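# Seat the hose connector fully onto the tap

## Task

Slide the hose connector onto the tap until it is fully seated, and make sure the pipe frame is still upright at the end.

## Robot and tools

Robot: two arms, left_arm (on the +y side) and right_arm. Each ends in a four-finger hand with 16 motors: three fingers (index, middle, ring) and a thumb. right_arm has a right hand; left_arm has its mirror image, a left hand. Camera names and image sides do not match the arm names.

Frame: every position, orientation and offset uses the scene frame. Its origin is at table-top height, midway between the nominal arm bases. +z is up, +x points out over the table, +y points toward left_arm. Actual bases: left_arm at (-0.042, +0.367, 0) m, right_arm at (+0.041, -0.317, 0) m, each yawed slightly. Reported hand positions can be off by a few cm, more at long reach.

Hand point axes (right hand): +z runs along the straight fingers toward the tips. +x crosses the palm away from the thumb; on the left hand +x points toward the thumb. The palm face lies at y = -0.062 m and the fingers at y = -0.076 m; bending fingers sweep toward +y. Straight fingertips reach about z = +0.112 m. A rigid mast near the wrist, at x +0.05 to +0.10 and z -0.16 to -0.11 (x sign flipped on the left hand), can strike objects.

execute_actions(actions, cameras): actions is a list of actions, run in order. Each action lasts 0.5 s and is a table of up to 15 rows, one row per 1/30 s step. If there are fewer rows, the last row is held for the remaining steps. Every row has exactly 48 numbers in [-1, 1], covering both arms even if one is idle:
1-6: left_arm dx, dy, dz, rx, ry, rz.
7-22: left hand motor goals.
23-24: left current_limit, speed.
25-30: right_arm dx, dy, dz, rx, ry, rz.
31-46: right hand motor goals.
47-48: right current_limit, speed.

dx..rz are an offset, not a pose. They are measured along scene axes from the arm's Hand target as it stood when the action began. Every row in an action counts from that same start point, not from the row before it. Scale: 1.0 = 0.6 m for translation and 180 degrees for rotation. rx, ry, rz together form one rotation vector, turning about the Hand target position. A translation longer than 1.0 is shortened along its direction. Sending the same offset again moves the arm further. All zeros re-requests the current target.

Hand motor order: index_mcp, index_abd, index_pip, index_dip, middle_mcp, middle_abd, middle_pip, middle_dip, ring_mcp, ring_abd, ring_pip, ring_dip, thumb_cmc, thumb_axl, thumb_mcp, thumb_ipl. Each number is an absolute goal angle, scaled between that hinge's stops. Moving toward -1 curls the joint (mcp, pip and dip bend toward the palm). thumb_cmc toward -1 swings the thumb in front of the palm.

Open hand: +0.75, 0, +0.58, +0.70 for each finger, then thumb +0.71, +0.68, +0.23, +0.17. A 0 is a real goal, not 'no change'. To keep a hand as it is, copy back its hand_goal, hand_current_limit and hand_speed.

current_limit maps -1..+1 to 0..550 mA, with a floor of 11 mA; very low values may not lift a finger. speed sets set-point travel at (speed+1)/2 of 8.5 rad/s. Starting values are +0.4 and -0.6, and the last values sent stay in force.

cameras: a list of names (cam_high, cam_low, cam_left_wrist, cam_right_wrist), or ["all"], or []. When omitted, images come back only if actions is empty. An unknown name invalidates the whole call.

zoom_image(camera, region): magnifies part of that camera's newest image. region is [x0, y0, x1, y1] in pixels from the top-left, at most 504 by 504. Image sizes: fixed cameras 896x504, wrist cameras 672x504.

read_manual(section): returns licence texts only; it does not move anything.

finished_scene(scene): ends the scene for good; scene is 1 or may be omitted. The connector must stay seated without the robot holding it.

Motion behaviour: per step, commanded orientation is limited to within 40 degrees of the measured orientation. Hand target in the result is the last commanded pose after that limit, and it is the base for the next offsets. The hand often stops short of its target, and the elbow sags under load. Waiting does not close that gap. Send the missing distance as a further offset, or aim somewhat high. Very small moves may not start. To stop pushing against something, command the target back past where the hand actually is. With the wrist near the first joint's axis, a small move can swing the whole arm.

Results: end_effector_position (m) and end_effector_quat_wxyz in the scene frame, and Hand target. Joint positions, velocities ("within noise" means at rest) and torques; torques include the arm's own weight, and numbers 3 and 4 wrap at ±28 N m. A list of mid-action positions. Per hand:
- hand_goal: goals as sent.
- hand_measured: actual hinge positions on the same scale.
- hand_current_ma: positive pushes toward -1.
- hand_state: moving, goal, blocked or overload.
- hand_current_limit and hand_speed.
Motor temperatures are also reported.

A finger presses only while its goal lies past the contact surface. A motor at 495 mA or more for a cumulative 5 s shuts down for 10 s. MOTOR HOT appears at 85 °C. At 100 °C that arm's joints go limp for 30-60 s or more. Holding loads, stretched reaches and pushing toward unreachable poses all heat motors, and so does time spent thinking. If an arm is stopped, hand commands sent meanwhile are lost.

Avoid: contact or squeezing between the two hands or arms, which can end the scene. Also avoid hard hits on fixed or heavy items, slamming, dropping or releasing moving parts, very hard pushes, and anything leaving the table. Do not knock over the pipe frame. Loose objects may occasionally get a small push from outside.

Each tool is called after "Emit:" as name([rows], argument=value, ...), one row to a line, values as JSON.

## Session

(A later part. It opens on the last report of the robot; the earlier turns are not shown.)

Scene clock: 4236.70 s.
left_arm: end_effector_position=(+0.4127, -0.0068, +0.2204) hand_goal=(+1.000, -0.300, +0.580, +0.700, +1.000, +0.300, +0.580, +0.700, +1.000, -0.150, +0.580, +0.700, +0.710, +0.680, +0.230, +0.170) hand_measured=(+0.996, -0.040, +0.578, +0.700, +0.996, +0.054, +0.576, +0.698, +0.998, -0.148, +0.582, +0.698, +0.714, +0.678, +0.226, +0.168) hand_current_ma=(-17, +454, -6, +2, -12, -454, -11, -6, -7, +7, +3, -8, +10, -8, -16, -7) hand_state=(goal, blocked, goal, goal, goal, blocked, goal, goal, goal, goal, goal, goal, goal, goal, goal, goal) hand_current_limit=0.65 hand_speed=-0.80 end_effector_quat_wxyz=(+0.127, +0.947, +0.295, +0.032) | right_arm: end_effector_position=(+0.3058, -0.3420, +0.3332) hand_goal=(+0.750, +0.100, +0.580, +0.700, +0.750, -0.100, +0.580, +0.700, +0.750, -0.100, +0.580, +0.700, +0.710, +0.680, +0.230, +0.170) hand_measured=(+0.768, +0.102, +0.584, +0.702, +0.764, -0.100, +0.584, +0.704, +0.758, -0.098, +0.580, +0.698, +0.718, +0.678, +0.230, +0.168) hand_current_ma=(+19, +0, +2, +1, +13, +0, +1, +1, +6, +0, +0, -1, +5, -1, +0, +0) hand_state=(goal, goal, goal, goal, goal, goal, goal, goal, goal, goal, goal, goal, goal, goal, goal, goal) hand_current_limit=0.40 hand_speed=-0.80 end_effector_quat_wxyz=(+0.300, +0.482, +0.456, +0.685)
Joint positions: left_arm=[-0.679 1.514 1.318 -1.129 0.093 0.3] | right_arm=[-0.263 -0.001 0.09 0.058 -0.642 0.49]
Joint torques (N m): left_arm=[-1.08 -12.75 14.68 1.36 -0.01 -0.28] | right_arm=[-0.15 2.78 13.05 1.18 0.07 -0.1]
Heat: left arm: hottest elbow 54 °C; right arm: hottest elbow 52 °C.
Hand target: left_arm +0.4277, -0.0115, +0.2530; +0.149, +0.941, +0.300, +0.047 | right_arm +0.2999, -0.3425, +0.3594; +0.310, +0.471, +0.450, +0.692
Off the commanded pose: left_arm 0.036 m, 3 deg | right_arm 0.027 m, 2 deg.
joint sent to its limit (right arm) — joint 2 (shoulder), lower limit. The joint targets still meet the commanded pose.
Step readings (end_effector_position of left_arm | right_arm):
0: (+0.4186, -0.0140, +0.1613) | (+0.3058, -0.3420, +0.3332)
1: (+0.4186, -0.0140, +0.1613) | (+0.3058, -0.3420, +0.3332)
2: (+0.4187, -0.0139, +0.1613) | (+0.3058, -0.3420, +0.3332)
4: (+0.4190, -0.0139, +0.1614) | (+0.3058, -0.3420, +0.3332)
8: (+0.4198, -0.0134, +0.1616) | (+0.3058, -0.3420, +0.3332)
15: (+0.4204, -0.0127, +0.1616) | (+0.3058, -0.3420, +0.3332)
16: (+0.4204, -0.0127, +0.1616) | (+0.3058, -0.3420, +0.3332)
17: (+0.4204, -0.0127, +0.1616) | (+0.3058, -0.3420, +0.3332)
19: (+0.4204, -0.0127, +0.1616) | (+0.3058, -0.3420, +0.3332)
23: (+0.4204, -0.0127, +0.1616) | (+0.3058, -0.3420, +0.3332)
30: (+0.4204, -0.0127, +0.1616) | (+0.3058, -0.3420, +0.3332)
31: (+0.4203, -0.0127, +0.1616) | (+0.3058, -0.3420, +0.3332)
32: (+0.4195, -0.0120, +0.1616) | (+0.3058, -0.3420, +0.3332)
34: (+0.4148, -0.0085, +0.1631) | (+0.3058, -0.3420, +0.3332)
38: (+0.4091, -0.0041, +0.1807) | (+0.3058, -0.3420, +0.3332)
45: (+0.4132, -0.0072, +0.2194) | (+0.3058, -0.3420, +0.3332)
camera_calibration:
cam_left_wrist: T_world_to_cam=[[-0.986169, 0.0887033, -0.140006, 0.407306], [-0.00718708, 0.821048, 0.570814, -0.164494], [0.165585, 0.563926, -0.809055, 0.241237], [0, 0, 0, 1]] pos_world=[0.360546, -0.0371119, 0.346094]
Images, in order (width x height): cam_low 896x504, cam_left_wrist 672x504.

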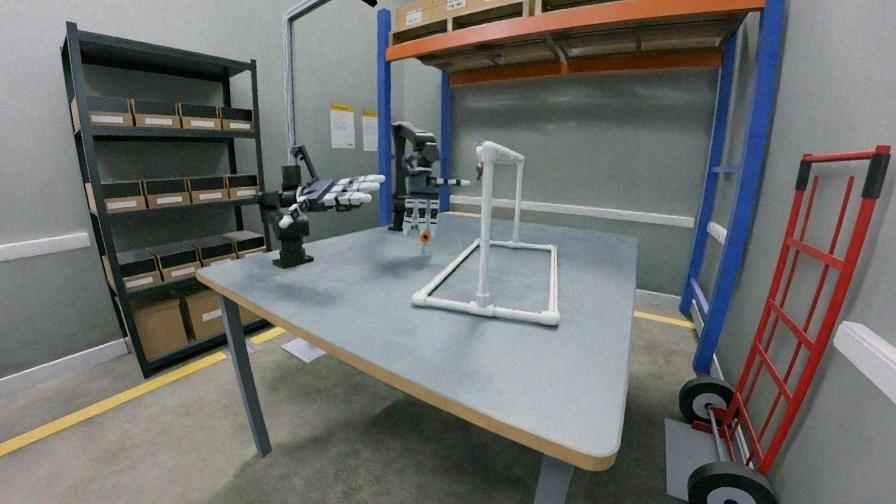

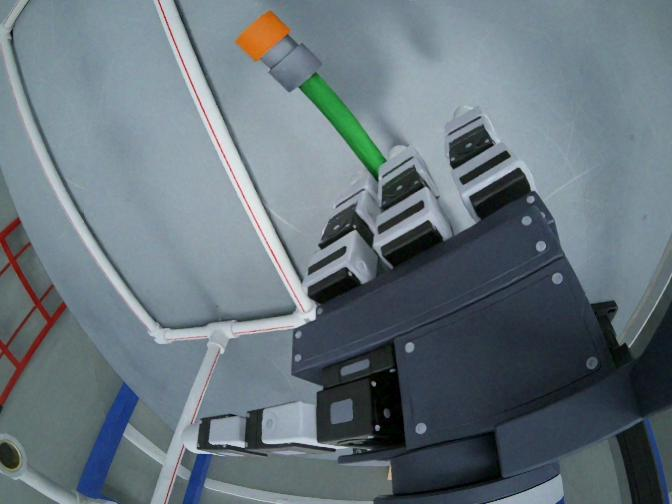

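Emit:
execute_actions([
  [[0.0,0.04,0.2,0,0,0.0, 1,-0.3,0.58,0.7, 1,0.3,0.58,0.7, 1,-0.15,0.58,0.7, 0.71,0.68,0.23,0.17, 0.65,-0.8, 0,0,0.03,0.1,0.06,0.02, 0.75,0.1,0.58,0.7, 0.75,-0.1,0.58,0.7, 0.75,-0.1,0.58,0.7, 0.71,0.68,0.23,0.17, 0.4,-0.8]],
  [[0.05,0.1,0.25,0,0,0.057, 1,-0.3,0.58,0.7, 1,0.3,0.58,0.7, 1,-0.15,0.58,0.7, 0.71,0.68,0.23,0.17, 0.65,-0.8, 0,0,0.0,0.1,0.06,0.02, 0.75,0.1,0.58,0.7, 0.75,-0.1,0.58,0.7, 0.75,-0.1,0.58,0.7, 0.71,0.68,0.23,0.17, 0.4,-0.8]],
], cameras=["all"])

Scene clock: 4320.13 s.
left_arm: end_effector_position=(+0.4607, +0.0712, +0.4929) hand_goal=(+1.000, -0.300, +0.580, +0.700, +1.000, +0.300, +0.580, +0.700, +1.000, -0.150, +0.580, +0.700, +0.710, +0.680, +0.230, +0.170) hand_measured=(+0.992, -0.040, +0.576, +0.700, +1.000, +0.054, +0.580, +0.698, +0.998, -0.148, +0.582, +0.698, +0.714, +0.678, +0.226, +0.168) hand_current_ma=(-30, +454, -11, -1, +0, -454, -2, -5, -9, +7, +3, -8, +10, -8, -17, -7) hand_state=(goal, blocked, goal, goal, goal, blocked, goal, goal, goal, goal, goal, goal, goal, goal, goal, goal) hand_current_limit=0.65 hand_speed=-0.80 end_effector_quat_wxyz=(+0.169, +0.906, +0.379, +0.081) | right_arm: end_effector_position=(+0.3067, -0.3480, +0.3411) hand_goal=(+0.750, +0.100, +0.580, +0.700, +0.750, -0.100, +0.580, +0.700, +0.750, -0.100, +0.580, +0.700, +0.710, +0.680, +0.230, +0.170) hand_measured=(+0.760, +0.102, +0.584, +0.702, +0.758, -0.098, +0.584, +0.704, +0.758, -0.098, +0.580, +0.698, +0.718, +0.678, +0.230, +0.168) hand_current_ma=(+7, +0, +1, +1, +5, +0, +1, +1, +5, +0, +0, -1, +5, -1, +0, +0) hand_state=(goal, goal, goal, goal, goal, goal, goal, goal, goal, goal, goal, goal, goal, goal, goal, goal) hand_current_limit=0.40 hand_speed=-0.80 end_effector_quat_wxyz=(+0.000, +0.642, +0.302, +0.705)
Joint positions: left_arm=[-0.533 1.531 2.022 -1.692 0.081 0.255] | right_arm=[-0.307 -0.001 0.345 -0.355 -0.788 1.125]
Joint torques (N m): left_arm=[-2.02 -12.28 14.01 1.69 -0.06 -0.24] | right_arm=[1.49 3.55 14.42 1.17 0.11 -0.09]
Motor temperatures (°C): left_arm=[25 32 61 24 25 25] | right_arm=[27 29 55 27 25 24]
Heat: left arm: hottest elbow 61 °C; right arm: hottest elbow 55 °C.
Hand target: left_arm +0.4576, +0.0726, +0.5230; +0.144, +0.910, +0.383, +0.061 | right_arm +0.2999, -0.3426, +0.3776; +0.019, +0.634, +0.293, +0.715
Off the commanded pose: left_arm 0.030 m, 4 deg | right_arm 0.037 m, 3 deg.
joint sent to its limit (left arm) — joint 4 (wrist pitch), lower limit. The joint targets are off in orientation, not in position.
Step readings (end_effector_position of left_arm | right_arm):
0: (+0.4127, -0.0068, +0.2204) | (+0.3058, -0.3420, +0.3332)
1: (+0.4125, -0.0067, +0.2206) | (+0.3059, -0.3416, +0.3330)
2: (+0.4119, -0.0050, +0.2228) | (+0.3063, -0.3402, +0.3320)
4: (+0.4088, +0.0012, +0.2323) | (+0.3077, -0.3366, +0.3291)
8: (+0.4112, +0.0101, +0.2831) | (+0.3088, -0.3345, +0.3298)
15: (+0.4187, +0.0170, +0.3576) | (+0.3071, -0.3406, +0.3436)
16: (+0.4188, +0.0175, +0.3610) | (+0.3073, -0.3408, +0.3441)
17: (+0.4187, +0.0208, +0.3645) | (+0.3075, -0.3389, +0.3437)
19: (+0.4198, +0.0291, +0.3784) | (+0.3077, -0.3340, +0.3416)
23: (+0.4353, +0.0542, +0.4419) | (+0.3068, -0.3386, +0.3436)
30: (+0.4467, +0.0786, +0.5150) | (+0.3046, -0.3544, +0.3500)
camera_calibration:
cam_left_wrist: T_world_to_cam=[[-0.965212, -0.112942, -0.235819, 0.537795], [-0.220752, 0.835336, 0.503471, -0.253197], [0.140125, 0.538013, -0.831208, 0.434297], [0, 0, 0, 1]] pos_world=[0.402336, 0.0385867, 0.61529]
cam_right_wrist: T_world_to_cam=[[0.328976, -0.853558, -0.403997, -0.233848], [-0.78658, -0.010944, -0.617392, 0.402554], [0.522558, 0.520883, -0.674991, 0.381553], [0, 0, 0, 1]] pos_world=[0.194187, -0.393942, 0.411605]

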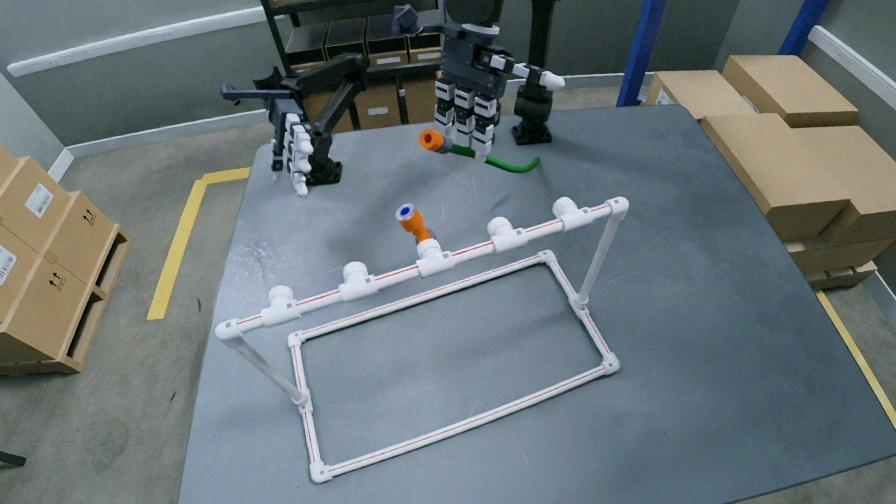

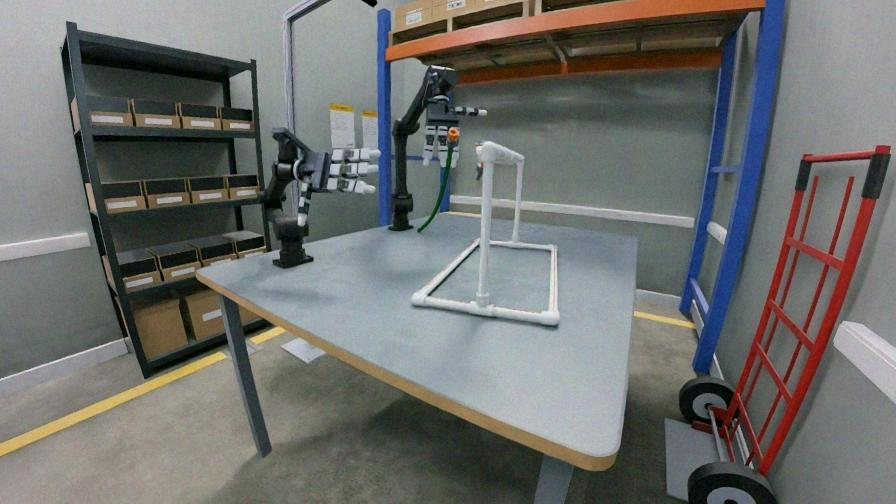

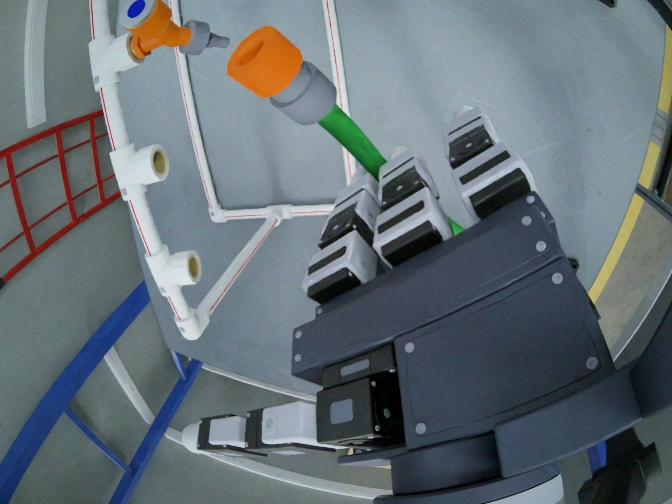

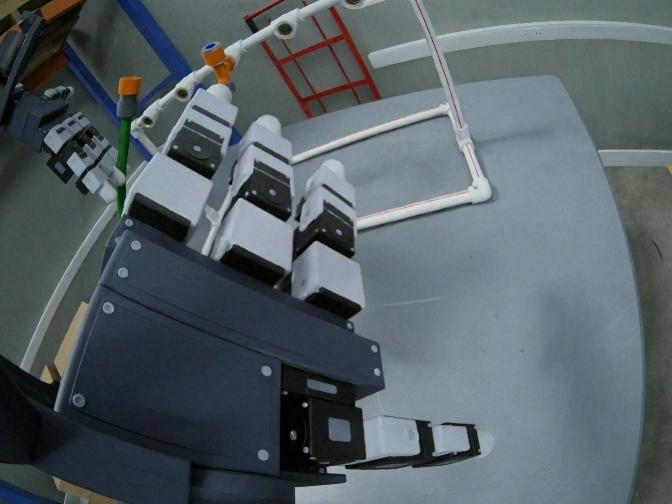

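Emit:
execute_actions([
  [[-0.08,0.08,-0.02,-0.1165,-0.1185,0.0, 1,-0.3,0.58,0.7, 1,0.3,0.58,0.7, 1,-0.15,0.58,0.7, 0.71,0.68,0.23,0.17, 0.65,-0.8, 0,0,0.05,0,0,0, 0.75,0.1,0.58,0.7, 0.75,-0.1,0.58,0.7, 0.75,-0.1,0.58,0.7, 0.71,0.68,0.23,0.17, 0.4,-0.8]],
  [[-0.09,0.08,-0.03,-0.1165,-0.1185,0, 1,-0.3,0.58,0.7, 1,0.3,0.58,0.7, 1,-0.15,0.58,0.7, 0.71,0.68,0.23,0.17, 0.65,-0.8, 0,0,0.0,0,0,0, 0.75,0.1,0.58,0.7, 0.75,-0.1,0.58,0.7, 0.75,-0.1,0.58,0.7, 0.71,0.68,0.23,0.17, 0.4,-0.8]],
], cameras=["all"])

Scene clock: 4463.07 s.
left_arm: end_effector_position=(+0.3552, +0.1697, +0.4735) hand_goal=(+1.000, -0.300, +0.580, +0.700, +1.000, +0.300, +0.580, +0.700, +1.000, -0.150, +0.580, +0.700, +0.710, +0.680, +0.230, +0.170) hand_measured=(+1.000, -0.040, +0.586, +0.702, +1.000, +0.054, +0.592, +0.704, +1.000, -0.148, +0.582, +0.698, +0.720, +0.678, +0.226, +0.168) hand_current_ma=(+0, +454, +20, +6, +0, -454, +43, +12, +0, +7, +3, -8, +33, -8, -16, -7) hand_state=(goal, blocked, goal, goal, goal, blocked, goal, goal, goal, goal, goal, goal, goal, goal, goal, goal) hand_current_limit=0.65 hand_speed=-0.80 end_effector_quat_wxyz=(+0.560, +0.735, +0.309, +0.225) | right_arm: end_effector_position=(+0.3053, -0.3458, +0.3785) hand_goal=(+0.750, +0.100, +0.580, +0.700, +0.750, -0.100, +0.580, +0.700, +0.750, -0.100, +0.580, +0.700, +0.710, +0.680, +0.230, +0.170) hand_measured=(+0.758, +0.102, +0.584, +0.702, +0.756, -0.098, +0.584, +0.704, +0.756, -0.098, +0.580, +0.698, +0.718, +0.678, +0.230, +0.168) hand_current_ma=(+6, +0, +1, +1, +4, +0, +1, +1, +4, +1, +0, -1, +5, -1, +0, +0) hand_state=(goal, goal, goal, goal, goal, goal, goal, goal, goal, goal, goal, goal, goal, goal, goal, goal) hand_current_limit=0.40 hand_speed=-0.80 end_effector_quat_wxyz=(+0.014, +0.646, +0.289, +0.706)
Joint positions: left_arm=[-0.334 0.798 0.831 -0.34 0.461 0.125] | right_arm=[-0.185 0.045 0.443 -0.402 -0.626 1.128]
Joint torques (N m): left_arm=[-2.2 -4.19 12.81 4.25 -0.04 -0.25] | right_arm=[1.73 4.78 13.63 1.35 0.12 -0.24]
Motor temperatures (°C): left_arm=[25 31 58 24 25 25] | right_arm=[27 29 65 27 25 24]
Heat: left arm: hottest elbow 58 °C; right arm: hottest elbow 65 °C.
Hand target: left_arm +0.3558, +0.1685, +0.4927; +0.579, +0.717, +0.302, +0.242 | right_arm +0.2999, -0.3425, +0.4074; +0.019, +0.634, +0.293, +0.715
Off the commanded pose: left_arm 0.019 m, 4 deg | right_arm 0.030 m, 2 deg.
Step readings (end_effector_position of left_arm | right_arm):
0: (+0.4607, +0.0712, +0.4929) | (+0.3067, -0.3480, +0.3410)
1: (+0.4607, +0.0709, +0.4927) | (+0.3066, -0.3485, +0.3411)
2: (+0.4592, +0.0692, +0.4915) | (+0.3062, -0.3498, +0.3421)
4: (+0.4510, +0.0709, +0.4829) | (+0.3047, -0.3520, +0.3472)
8: (+0.4212, +0.0973, +0.4650) | (+0.3014, -0.3487, +0.3702)
15: (+0.4005, +0.1225, +0.4999) | (+0.3023, -0.3459, +0.3821)
16: (+0.3995, +0.1220, +0.5028) | (+0.3032, -0.3458, +0.3810)
17: (+0.3975, +0.1209, +0.5040) | (+0.3040, -0.3459, +0.3799)
19: (+0.3874, +0.1246, +0.4955) | (+0.3049, -0.3460, +0.3789)
23: (+0.3587, +0.1500, +0.4613) | (+0.3052, -0.3459, +0.3785)
30: (+0.3511, +0.1657, +0.4659) | (+0.3053, -0.3459, +0.3785)
camera_calibration:
cam_left_wrist: T_world_to_cam=[[-0.681631, -0.40638, -0.608469, 0.568016], [-0.279649, 0.913144, -0.296589, 0.0375294], [0.676148, -0.032006, -0.736071, 0.241185], [0, 0, 0, 1]] pos_world=[0.234596, 0.20428, 0.53428]
cam_right_wrist: T_world_to_cam=[[0.296908, -0.866039, -0.402271, -0.211541], [-0.783804, 0.0195969, -0.620699, 0.435582], [0.545433, 0.499592, -0.672987, 0.391277], [0, 0, 0, 1]] pos_world=[0.190803, -0.387217, 0.448593]

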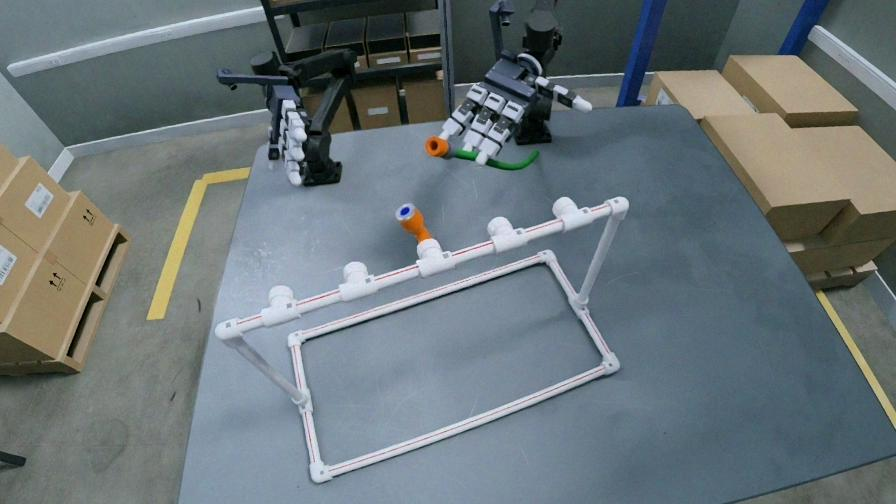

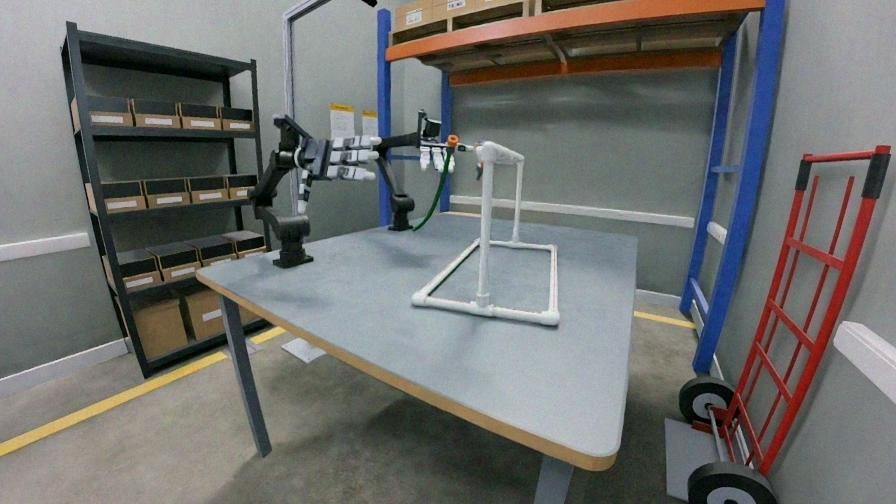

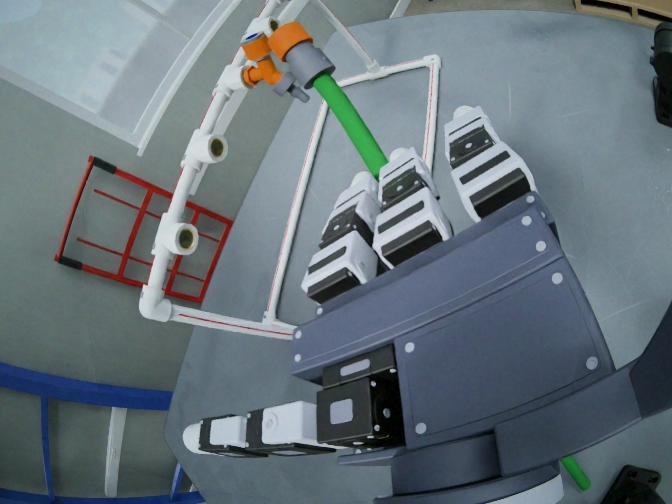

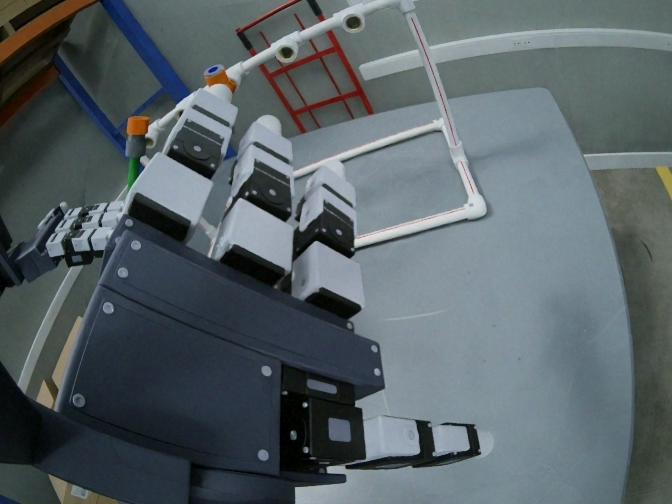

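Emit:
execute_actions([
  [[0,0,0,0,0,0, 1,-0.3,0.58,0.7, 1,0.3,0.58,0.7, 1,-0.15,0.58,0.7, 0.71,0.68,0.23,0.17, 0.65,-0.8, 0.04,0.12,-0.02,0.0242,-0.095,0.0587, 0.85,0.2,0.58,0.7, 0.85,-0.2,0.58,0.7, 0.75,-0.2,0.58,0.7, 0.71,0.68,0.23,0.17, 0.4,-0.8]],
  [[0,0,0,0,0,0, 1,-0.3,0.58,0.7, 1,0.3,0.58,0.7, 1,-0.15,0.58,0.7, 0.71,0.68,0.23,0.17, 0.65,-0.8, 0.058,0.2175,-0.034,0.0242,-0.095,0.0587, 1,0.25,0.58,0.7, 1,-0.25,0.58,0.7, 0.75,-0.25,0.58,0.7, 0.71,0.68,0.23,0.17, 0.4,-0.8]],
], cameras=["all"])

Scene clock: 4606.90 s.
left_arm: end_effector_position=(+0.3572, +0.1723, +0.4767) hand_goal=(+1.000, -0.300, +0.580, +0.700, +1.000, +0.300, +0.580, +0.700, +1.000, -0.150, +0.580, +0.700, +0.710, +0.680, +0.230, +0.170) hand_measured=(+1.000, -0.040, +0.586, +0.702, +1.000, +0.054, +0.592, +0.704, +1.000, -0.148, +0.582, +0.698, +0.720, +0.678, +0.226, +0.168) hand_current_ma=(+0, +454, +20, +6, +0, -454, +43, +12, +0, +7, +3, -8, +33, -8, -16, -7) hand_state=(goal, blocked, goal, goal, goal, blocked, goal, goal, goal, goal, goal, goal, goal, goal, goal, goal) hand_current_limit=0.65 hand_speed=-0.80 end_effector_quat_wxyz=(+0.566, +0.726, +0.312, +0.235) | right_arm: end_effector_position=(+0.3549, -0.1455, +0.3573) hand_goal=(+1.000, +0.250, +0.580, +0.700, +1.000, -0.250, +0.580, +0.700, +0.750, -0.250, +0.580, +0.700, +0.710, +0.680, +0.230, +0.170) hand_measured=(+1.000, +0.252, +0.582, +0.702, +1.000, -0.240, +0.582, +0.702, +0.756, -0.242, +0.580, +0.698, +0.714, +0.678, +0.230, +0.168) hand_current_ma=(+0, +0, +1, +1, +0, +4, +1, +1, +3, +4, +0, -1, +2, -1, +0, +0) hand_state=(goal, goal, goal, goal, goal, goal, goal, goal, goal, goal, goal, goal, goal, goal, goal, goal) hand_current_limit=0.40 hand_speed=-0.80 end_effector_quat_wxyz=(-0.092, +0.401, +0.367, +0.834)
Joint positions: left_arm=[-0.336 0.798 0.822 -0.303 0.444 0.11] | right_arm=[0.682 0.863 0.197 1.096 -0.192 1.025]
Joint torques (N m): left_arm=[-2.84 -3.55 12.83 4.31 -0.07 -0.24] | right_arm=[1.73 -0.85 9.21 2.43 0.21 -0.33]
Motor temperatures (°C): left_arm=[25 30 56 24 25 25] | right_arm=[27 29 59 27 25 24]
Heat: left arm: hottest elbow 56 °C; right arm: hottest elbow 59 °C.
Hand target: left_arm +0.3557, +0.1685, +0.4928; +0.579, +0.717, +0.302, +0.242 | right_arm +0.3587, -0.1400, +0.3753; -0.073, +0.333, +0.330, +0.880
Off the commanded pose: left_arm 0.017 m, 2 deg | right_arm 0.019 m, 10 deg.
Step readings (end_effector_position of left_arm | right_arm):
0: (+0.3552, +0.1697, +0.4735) | (+0.3053, -0.3458, +0.3785)
1: (+0.3552, +0.1698, +0.4736) | (+0.3053, -0.3455, +0.3787)
2: (+0.3555, +0.1702, +0.4737) | (+0.3057, -0.3429, +0.3818)
4: (+0.3563, +0.1712, +0.4747) | (+0.3078, -0.3258, +0.3914)
8: (+0.3568, +0.1718, +0.4754) | (+0.3074, -0.2875, +0.3959)
15: (+0.3571, +0.1723, +0.4766) | (+0.3180, -0.2752, +0.3928)
16: (+0.3572, +0.1723, +0.4766) | (+0.3198, -0.2736, +0.3923)
17: (+0.3572, +0.1723, +0.4767) | (+0.3205, -0.2682, +0.3926)
19: (+0.3572, +0.1724, +0.4766) | (+0.3205, -0.2413, +0.3906)
23: (+0.3571, +0.1722, +0.4767) | (+0.3219, -0.1745, +0.3684)
30: (+0.3572, +0.1723, +0.4767) | (+0.3549, -0.1457, +0.3425)
camera_calibration:
cam_left_wrist: T_world_to_cam=[[-0.662801, -0.427325, -0.614889, 0.572355], [-0.290718, 0.903608, -0.314603, 0.0508858], [0.690056, -0.0297596, -0.723144, 0.230814], [0, 0, 0, 1]] pos_world=[0.234877, 0.205469, 0.534855]
cam_right_wrist: T_world_to_cam=[[0.753924, -0.616319, -0.227485, -0.249686], [-0.396611, -0.150942, -0.905492, 0.396888], [0.523735, 0.772895, -0.358238, 0.184871], [0, 0, 0, 1]] pos_world=[0.248831, -0.236865, 0.368807]

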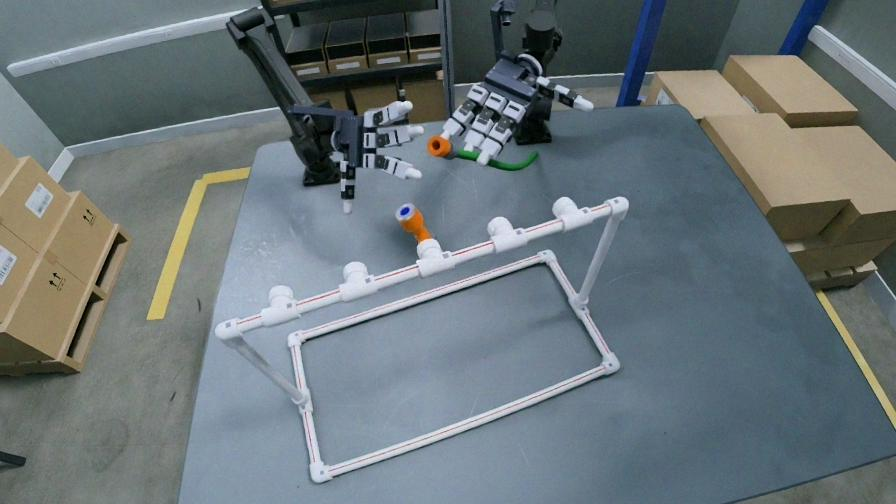

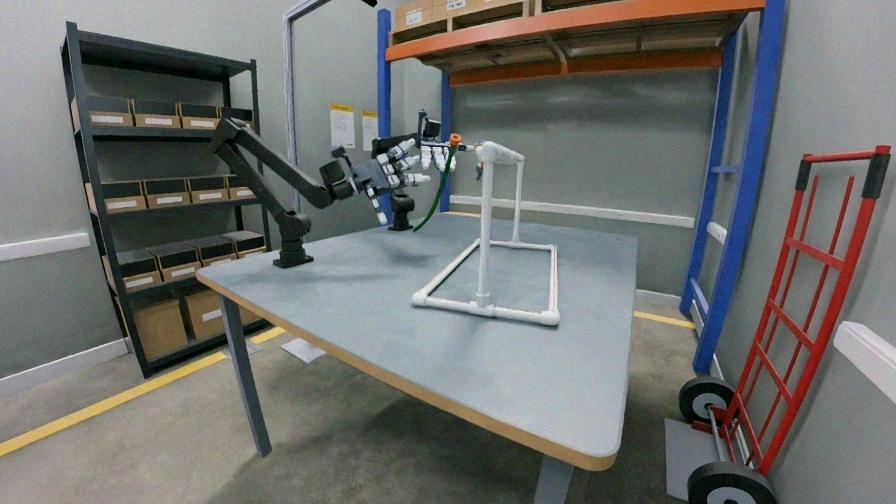

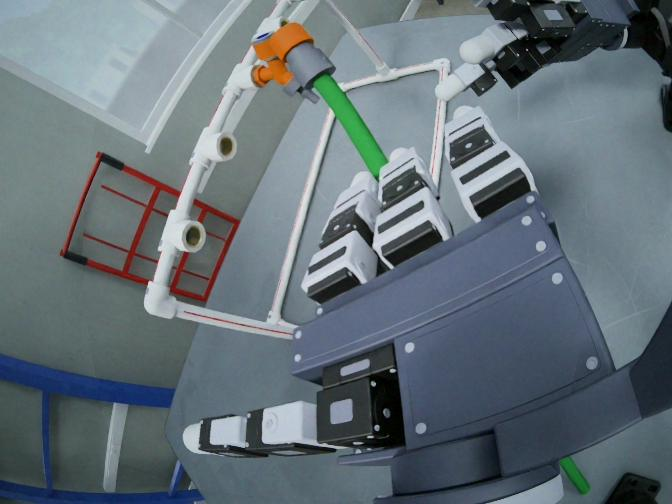

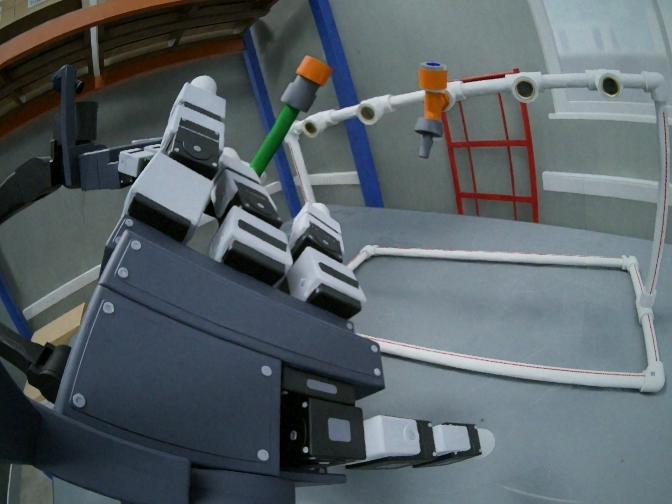

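Emit:
zoom_image(camera="cam_right_wrist", region=[180, 30, 380, 230])

Emit:
zoom_image(camera="cam_left_wrist", region=[230, 0, 530, 225])

Scaled by 2.520 from the camera's 672x504 image, which has a finer 960x720 frame.

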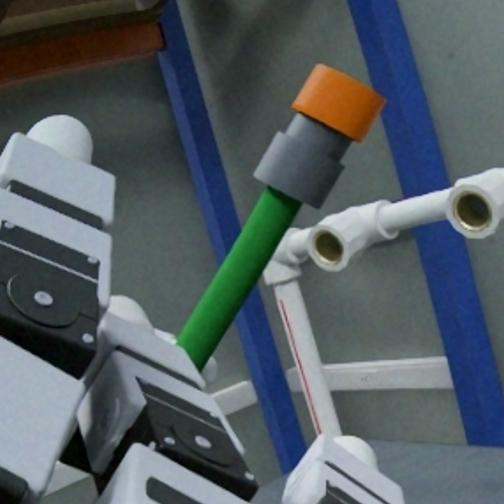

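Scaled by 1.680 from the camera's 672x504 image, which has a finer 960x720 frame.

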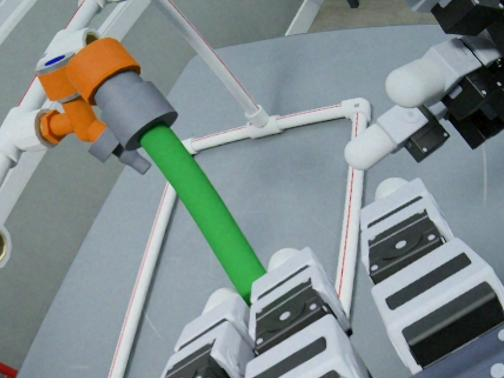

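Emit:
execute_actions([
  [[0,0,0,0,0,0, 1,-0.3,0.58,0.7, 1,0.3,0.58,0.7, 1,-0.15,0.58,0.7, 0.71,0.68,0.23,0.17, 0.65,-0.8, 0.001,0.02,0.03,-0.0066,-0.0048,-0.0418, 1,0.25,0.58,0.7, 1,-0.25,0.58,0.7, 0.75,-0.25,0.58,0.7, 0.71,0.68,0.23,0.17, 0.4,-0.8]],
], cameras=["cam_right_wrist"])

Scene clock: 4689.33 s.
left_arm: end_effector_position=(+0.3572, +0.1723, +0.4767) hand_goal=(+1.000, -0.300, +0.580, +0.700, +1.000, +0.300, +0.580, +0.700, +1.000, -0.150, +0.580, +0.700, +0.710, +0.680, +0.230, +0.170) hand_measured=(+1.000, -0.040, +0.586, +0.702, +1.000, +0.054, +0.592, +0.704, +1.000, -0.148, +0.582, +0.698, +0.720, +0.678, +0.226, +0.168) hand_current_ma=(+0, +454, +20, +6, +0, -454, +43, +12, +0, +7, +3, -8, +33, -8, -16, -7) hand_state=(goal, blocked, goal, goal, goal, blocked, goal, goal, goal, goal, goal, goal, goal, goal, goal, goal) hand_current_limit=0.65 hand_speed=-0.80 end_effector_quat_wxyz=(+0.566, +0.726, +0.312, +0.235) | right_arm: end_effector_position=(+0.3558, -0.1330, +0.3705) hand_goal=(+1.000, +0.250, +0.580, +0.700, +1.000, -0.250, +0.580, +0.700, +0.750, -0.250, +0.580, +0.700, +0.710, +0.680, +0.230, +0.170) hand_measured=(+1.000, +0.252, +0.582, +0.702, +1.000, -0.242, +0.582, +0.702, +0.756, -0.242, +0.580, +0.698, +0.714, +0.678, +0.230, +0.168) hand_current_ma=(+0, +0, +1, +1, +0, +4, +1, +1, +2, +4, +0, -1, +2, -1, +0, +0) hand_state=(goal, goal, goal, goal, goal, goal, goal, goal, goal, goal, goal, goal, goal, goal, goal, goal) hand_current_limit=0.40 hand_speed=-0.80 end_effector_quat_wxyz=(-0.014, +0.370, +0.331, +0.868)
Joint positions: left_arm=[-0.336 0.798 0.822 -0.303 0.444 0.11] | right_arm=[0.791 1.097 0.248 1.38 0.003 0.854]
Joint torques (N m): left_arm=[-2.9 -3.55 12.85 4.3 -0.06 -0.24] | right_arm=[1.2 -2.78 10.44 2.61 0.09 -0.33]
Motor temperatures (°C): left_arm=[25 29 60 25 25 25] | right_arm=[27 29 52 27 25 24]
Heat: left arm: hottest elbow 60 °C; right arm: hottest elbow 52 °C.
Hand target: left_arm +0.3557, +0.1685, +0.4928; +0.579, +0.717, +0.302, +0.242 | right_arm +0.3594, -0.1281, +0.3931; -0.009, +0.348, +0.317, +0.882
Off the commanded pose: left_arm 0.017 m, 2 deg | right_arm 0.024 m, 3 deg.
Step readings (end_effector_position of left_arm | right_arm):
0: (+0.3572, +0.1723, +0.4767) | (+0.3548, -0.1455, +0.3575)
1: (+0.3572, +0.1723, +0.4767) | (+0.3550, -0.1461, +0.3575)
2: (+0.3572, +0.1723, +0.4767) | (+0.3553, -0.1491, +0.3583)
4: (+0.3572, +0.1723, +0.4767) | (+0.3551, -0.1516, +0.3592)
8: (+0.3572, +0.1723, +0.4767) | (+0.3573, -0.1370, +0.3569)
15: (+0.3572, +0.1723, +0.4767) | (+0.3582, -0.1318, +0.3629)
camera_calibration:
cam_right_wrist: T_world_to_cam=[[0.68322, -0.713971, -0.153155, -0.255004], [-0.292646, -0.0755633, -0.95323, 0.401813], [0.669006, 0.696086, -0.260567, 0.0814156], [0, 0, 0, 1]] pos_world=[0.237345, -0.208375, 0.365179]
Images, in order (width x height): cam_right_wrist 672x504.

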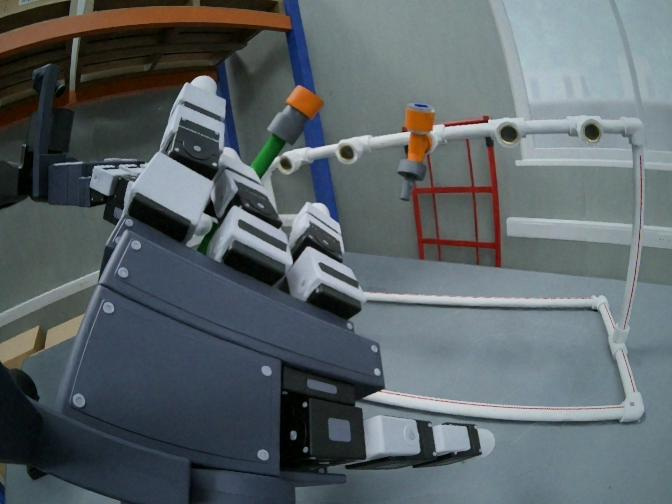

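Emit:
zoom_image(camera="cam_right_wrist", region=[150, 60, 370, 280])

Scaled by 2.291 from the camera's 672x504 image, which has a finer 960x720 frame.

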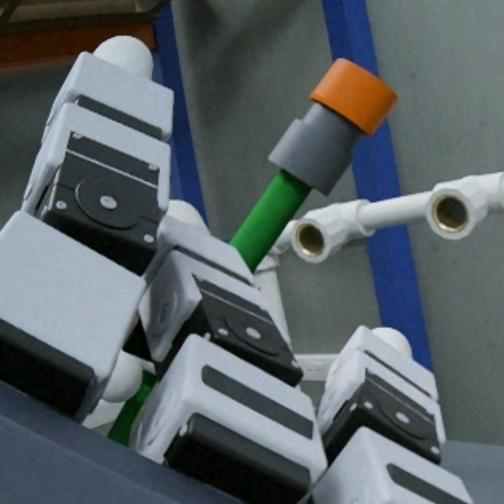

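Emit:
execute_actions([
  [[0,0,0,0,0,0, 1,-0.3,0.58,0.7, 1,0.3,0.58,0.7, 1,-0.15,0.58,0.7, 0.71,0.68,0.23,0.17, 0.65,-0.8, 0.0575,0.09,0.048,0,0,0, 1,0.25,0.58,0.7, 1,-0.25,0.58,0.7, 0.75,-0.25,0.58,0.7, 0.71,0.68,0.23,0.17, 0.4,-0.8]],
], cameras=["cam_right_wrist","cam_left_wrist","cam_low"])

Emit:
zoom_image(camera="cam_right_wrist", region=[150, 60, 370, 280])

Scene clock: 4729.07 s.
left_arm: end_effector_position=(+0.3572, +0.1723, +0.4767) hand_goal=(+1.000, -0.300, +0.580, +0.700, +1.000, +0.300, +0.580, +0.700, +1.000, -0.150, +0.580, +0.700, +0.710, +0.680, +0.230, +0.170) hand_measured=(+1.000, -0.040, +0.586, +0.702, +1.000, +0.054, +0.592, +0.704, +1.000, -0.148, +0.582, +0.698, +0.720, +0.678, +0.226, +0.168) hand_current_ma=(+0, +454, +20, +6, +0, -454, +43, +12, +0, +7, +3, -8, +33, -8, -16, -7) hand_state=(goal, blocked, goal, goal, goal, blocked, goal, goal, goal, goal, goal, goal, goal, goal, goal, goal) hand_current_limit=0.65 hand_speed=-0.80 end_effector_quat_wxyz=(+0.566, +0.726, +0.312, +0.235) | right_arm: end_effector_position=(+0.3861, -0.0808, +0.4049) hand_goal=(+1.000, +0.250, +0.580, +0.700, +1.000, -0.250, +0.580, +0.700, +0.750, -0.250, +0.580, +0.700, +0.710, +0.680, +0.230, +0.170) hand_measured=(+1.000, +0.252, +0.582, +0.702, +1.000, -0.242, +0.582, +0.702, +0.756, -0.242, +0.580, +0.698, +0.714, +0.678, +0.232, +0.168) hand_current_ma=(+0, +0, +1, +1, +0, +3, +1, +1, +3, +3, +0, -1, +2, -1, +0, +0) hand_state=(goal, goal, goal, goal, goal, goal, goal, goal, goal, goal, goal, goal, goal, goal, goal, goal) hand_current_limit=0.40 hand_speed=-0.80 end_effector_quat_wxyz=(-0.015, +0.358, +0.324, +0.876)
Joint positions: left_arm=[-0.336 0.798 0.822 -0.303 0.444 0.11] | right_arm=[0.848 1.216 0.434 1.346 0.045 0.824]
Joint torques (N m): left_arm=[-2.84 -3.55 12.82 4.31 -0.06 -0.25] | right_arm=[0.79 -4.84 11.18 1.05 0.06 -0.34]
Motor temperatures (°C): left_arm=[25 29 60 25 25 25] | right_arm=[27 29 54 27 25 24]
Heat: left arm: hottest elbow 60 °C; right arm: hottest elbow 54 °C.
Hand target: left_arm +0.3557, +0.1685, +0.4928; +0.579, +0.717, +0.302, +0.242 | right_arm +0.3939, -0.0740, +0.4219; -0.009, +0.348, +0.317, +0.882
Off the commanded pose: left_arm 0.017 m, 2 deg | right_arm 0.020 m, 2 deg.
Step readings (end_effector_position of left_arm | right_arm):
0: (+0.3572, +0.1723, +0.4767) | (+0.3557, -0.1330, +0.3705)
1: (+0.3572, +0.1723, +0.4767) | (+0.3560, -0.1330, +0.3710)
2: (+0.3572, +0.1723, +0.4767) | (+0.3570, -0.1321, +0.3723)
4: (+0.3572, +0.1723, +0.4767) | (+0.3630, -0.1237, +0.3791)
8: (+0.3572, +0.1723, +0.4767) | (+0.3775, -0.0939, +0.4002)
15: (+0.3572, +0.1723, +0.4767) | (+0.3854, -0.0816, +0.4063)
camera_calibration:
cam_left_wrist: T_world_to_cam=[[-0.662801, -0.427325, -0.614889, 0.572355], [-0.290718, 0.903608, -0.314603, 0.0508858], [0.690056, -0.0297596, -0.723144, 0.230814], [0, 0, 0, 1]] pos_world=[0.234877, 0.205469, 0.534855]
cam_right_wrist: T_world_to_cam=[[0.690962, -0.707333, -0.149167, -0.237318], [-0.267753, -0.0587465, -0.961695, 0.442671], [0.671476, 0.704435, -0.229982, 0.0210411], [0, 0, 0, 1]] pos_world=[0.268375, -0.15668, 0.395153]
Images, in order (width x height): cam_low 896x504, cam_left_wrist 672x504, cam_right_wrist 672x504.

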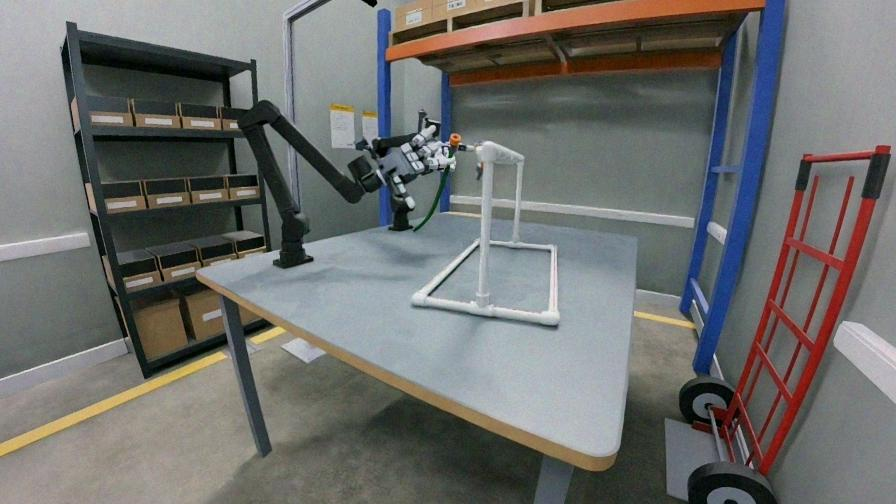

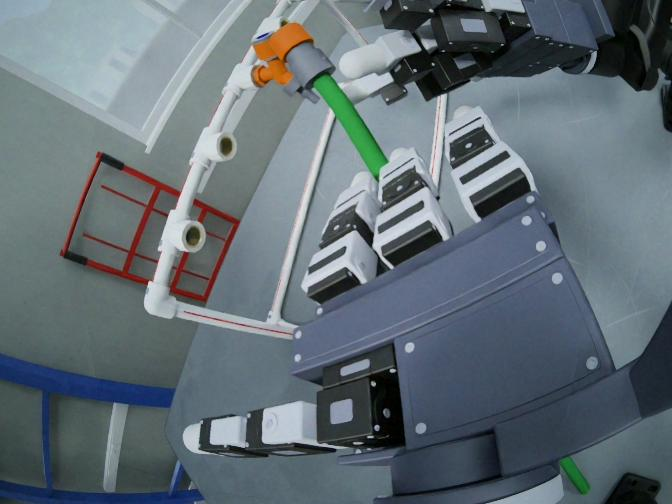

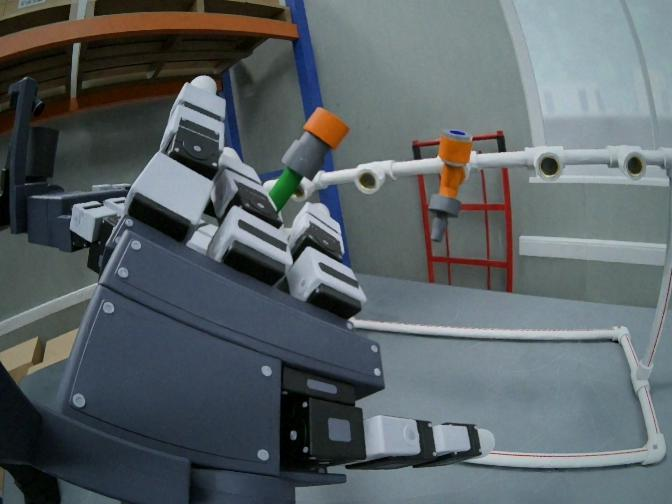

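Scaled by 2.291 from the camera's 672x504 image, which has a finer 960x720 frame.

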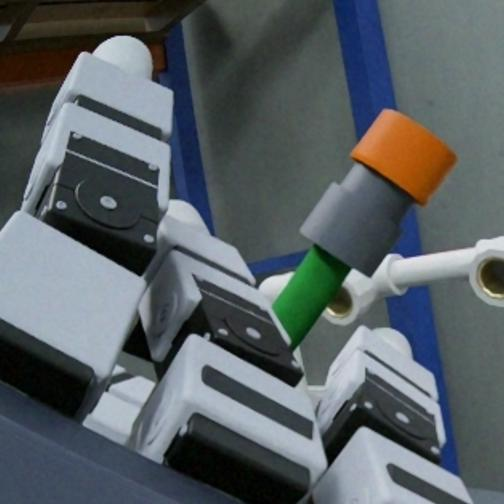

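Emit:
execute_actions([
  [[0,0,0,0,0,0, 1,-0.3,0.58,0.7, 1,0.3,0.58,0.7, 1,-0.15,0.58,0.7, 0.71,0.68,0.23,0.17, 0.65,-0.8, 0.044,0.051,0.004,0,0,0, 1,0.25,0.58,0.7, 1,-0.25,0.58,0.7, 0.75,-0.25,0.58,0.7, 0.71,0.68,0.23,0.17, 0.4,-0.8]],
], cameras=["cam_right_wrist","cam_left_wrist"])

Emit:
zoom_image(camera="cam_right_wrist", region=[180, 90, 380, 290])

Emit:
zoom_image(camera="cam_left_wrist", region=[230, 0, 530, 225])

Scene clock: 4764.17 s.
left_arm: end_effector_position=(+0.3572, +0.1723, +0.4767) hand_goal=(+1.000, -0.300, +0.580, +0.700, +1.000, +0.300, +0.580, +0.700, +1.000, -0.150, +0.580, +0.700, +0.710, +0.680, +0.230, +0.170) hand_measured=(+1.000, -0.040, +0.586, +0.702, +1.000, +0.054, +0.592, +0.704, +1.000, -0.148, +0.582, +0.698, +0.720, +0.678, +0.226, +0.168) hand_current_ma=(+0, +454, +20, +6, +0, -454, +43, +12, +0, +7, +3, -8, +33, -8, -16, -7) hand_state=(goal, blocked, goal, goal, goal, blocked, goal, goal, goal, goal, goal, goal, goal, goal, goal, goal) hand_current_limit=0.65 hand_speed=-0.80 end_effector_quat_wxyz=(+0.566, +0.726, +0.312, +0.235) | right_arm: end_effector_position=(+0.4164, -0.0503, +0.4044) hand_goal=(+1.000, +0.250, +0.580, +0.700, +1.000, -0.250, +0.580, +0.700, +0.750, -0.250, +0.580, +0.700, +0.710, +0.680, +0.230, +0.170) hand_measured=(+1.000, +0.252, +0.582, +0.702, +1.000, -0.242, +0.582, +0.702, +0.756, -0.242, +0.580, +0.698, +0.714, +0.678, +0.232, +0.168) hand_current_ma=(+0, +0, +1, +1, +0, +3, +1, +1, +3, +3, +0, -1, +2, -1, +0, +0) hand_state=(goal, goal, goal, goal, goal, goal, goal, goal, goal, goal, goal, goal, goal, goal, goal, goal) hand_current_limit=0.40 hand_speed=-0.80 end_effector_quat_wxyz=(-0.012, +0.363, +0.327, +0.872)
Joint positions: left_arm=[-0.336 0.798 0.822 -0.303 0.444 0.11] | right_arm=[0.848 1.334 0.538 1.346 0.05 0.82]
Joint torques (N m): left_arm=[-2.9 -3.55 12.83 4.3 -0.06 -0.24] | right_arm=[1.14 -6.95 11 1.48 0.06 -0.32]
Motor temperatures (°C): left_arm=[25 29 60 25 25 25] | right_arm=[27 29 55 27 25 24]
Heat: left arm: hottest elbow 60 °C; right arm: hottest elbow 55 °C.
Hand target: left_arm +0.3557, +0.1685, +0.4928; +0.579, +0.717, +0.302, +0.242 | right_arm +0.4202, -0.0434, +0.4244; -0.009, +0.348, +0.317, +0.882
Off the commanded pose: left_arm 0.017 m, 2 deg | right_arm 0.021 m, 2 deg.
Step readings (end_effector_position of left_arm | right_arm):
0: (+0.3572, +0.1723, +0.4767) | (+0.3861, -0.0808, +0.4049)
1: (+0.3572, +0.1723, +0.4767) | (+0.3862, -0.0807, +0.4051)
2: (+0.3572, +0.1723, +0.4767) | (+0.3873, -0.0798, +0.4054)
4: (+0.3572, +0.1723, +0.4767) | (+0.3939, -0.0737, +0.4066)
8: (+0.3572, +0.1723, +0.4767) | (+0.4107, -0.0563, +0.4059)
15: (+0.3572, +0.1723, +0.4767) | (+0.4161, -0.0506, +0.4030)
camera_calibration:
cam_left_wrist: T_world_to_cam=[[-0.662801, -0.427325, -0.614889, 0.572355], [-0.290718, 0.903608, -0.314603, 0.0508858], [0.690056, -0.0297596, -0.723144, 0.230814], [0, 0, 0, 1]] pos_world=[0.234877, 0.205469, 0.534855]
cam_right_wrist: T_world_to_cam=[[0.684982, -0.713318, -0.14825, -0.234837], [-0.276572, -0.0663362, -0.958701, 0.45402], [0.674024, 0.697694, -0.242723, -0.0170967], [0, 0, 0, 1]] pos_world=[0.297952, -0.125467, 0.396305]
Images, in order (width x height): cam_left_wrist 672x504, cam_right_wrist 672x504.

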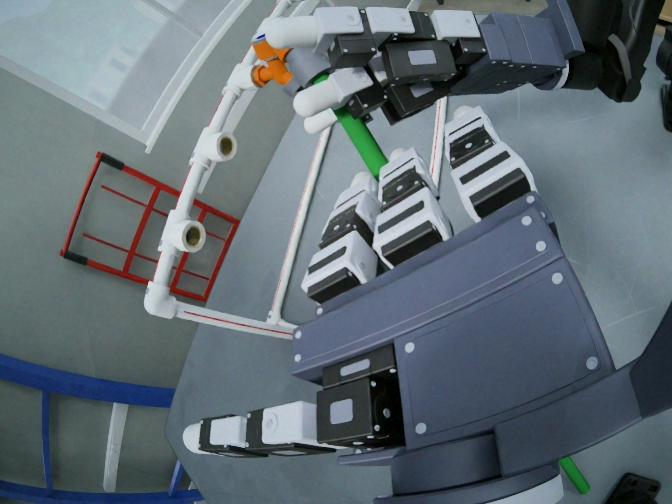

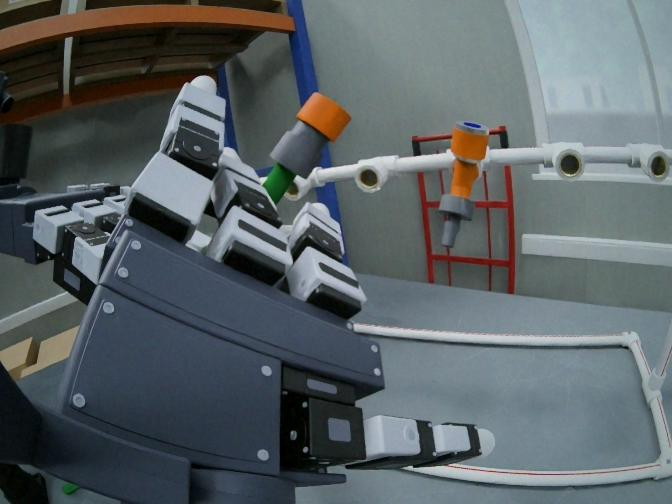

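Scaled by 2.520 from the camera's 672x504 image, which has a finer 960x720 frame.

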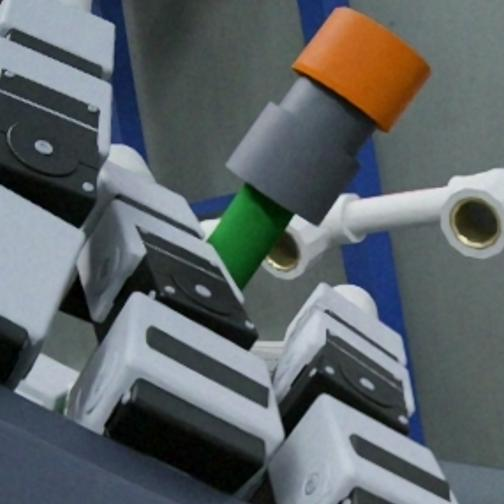

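Scaled by 1.680 from the camera's 672x504 image, which has a finer 960x720 frame.

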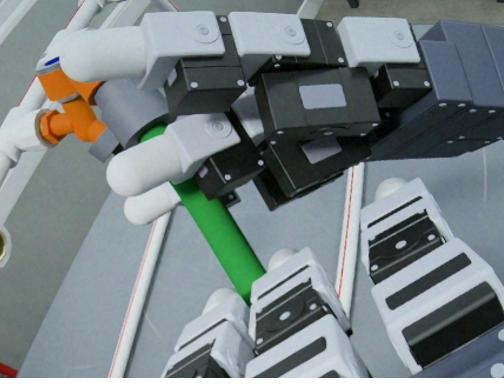

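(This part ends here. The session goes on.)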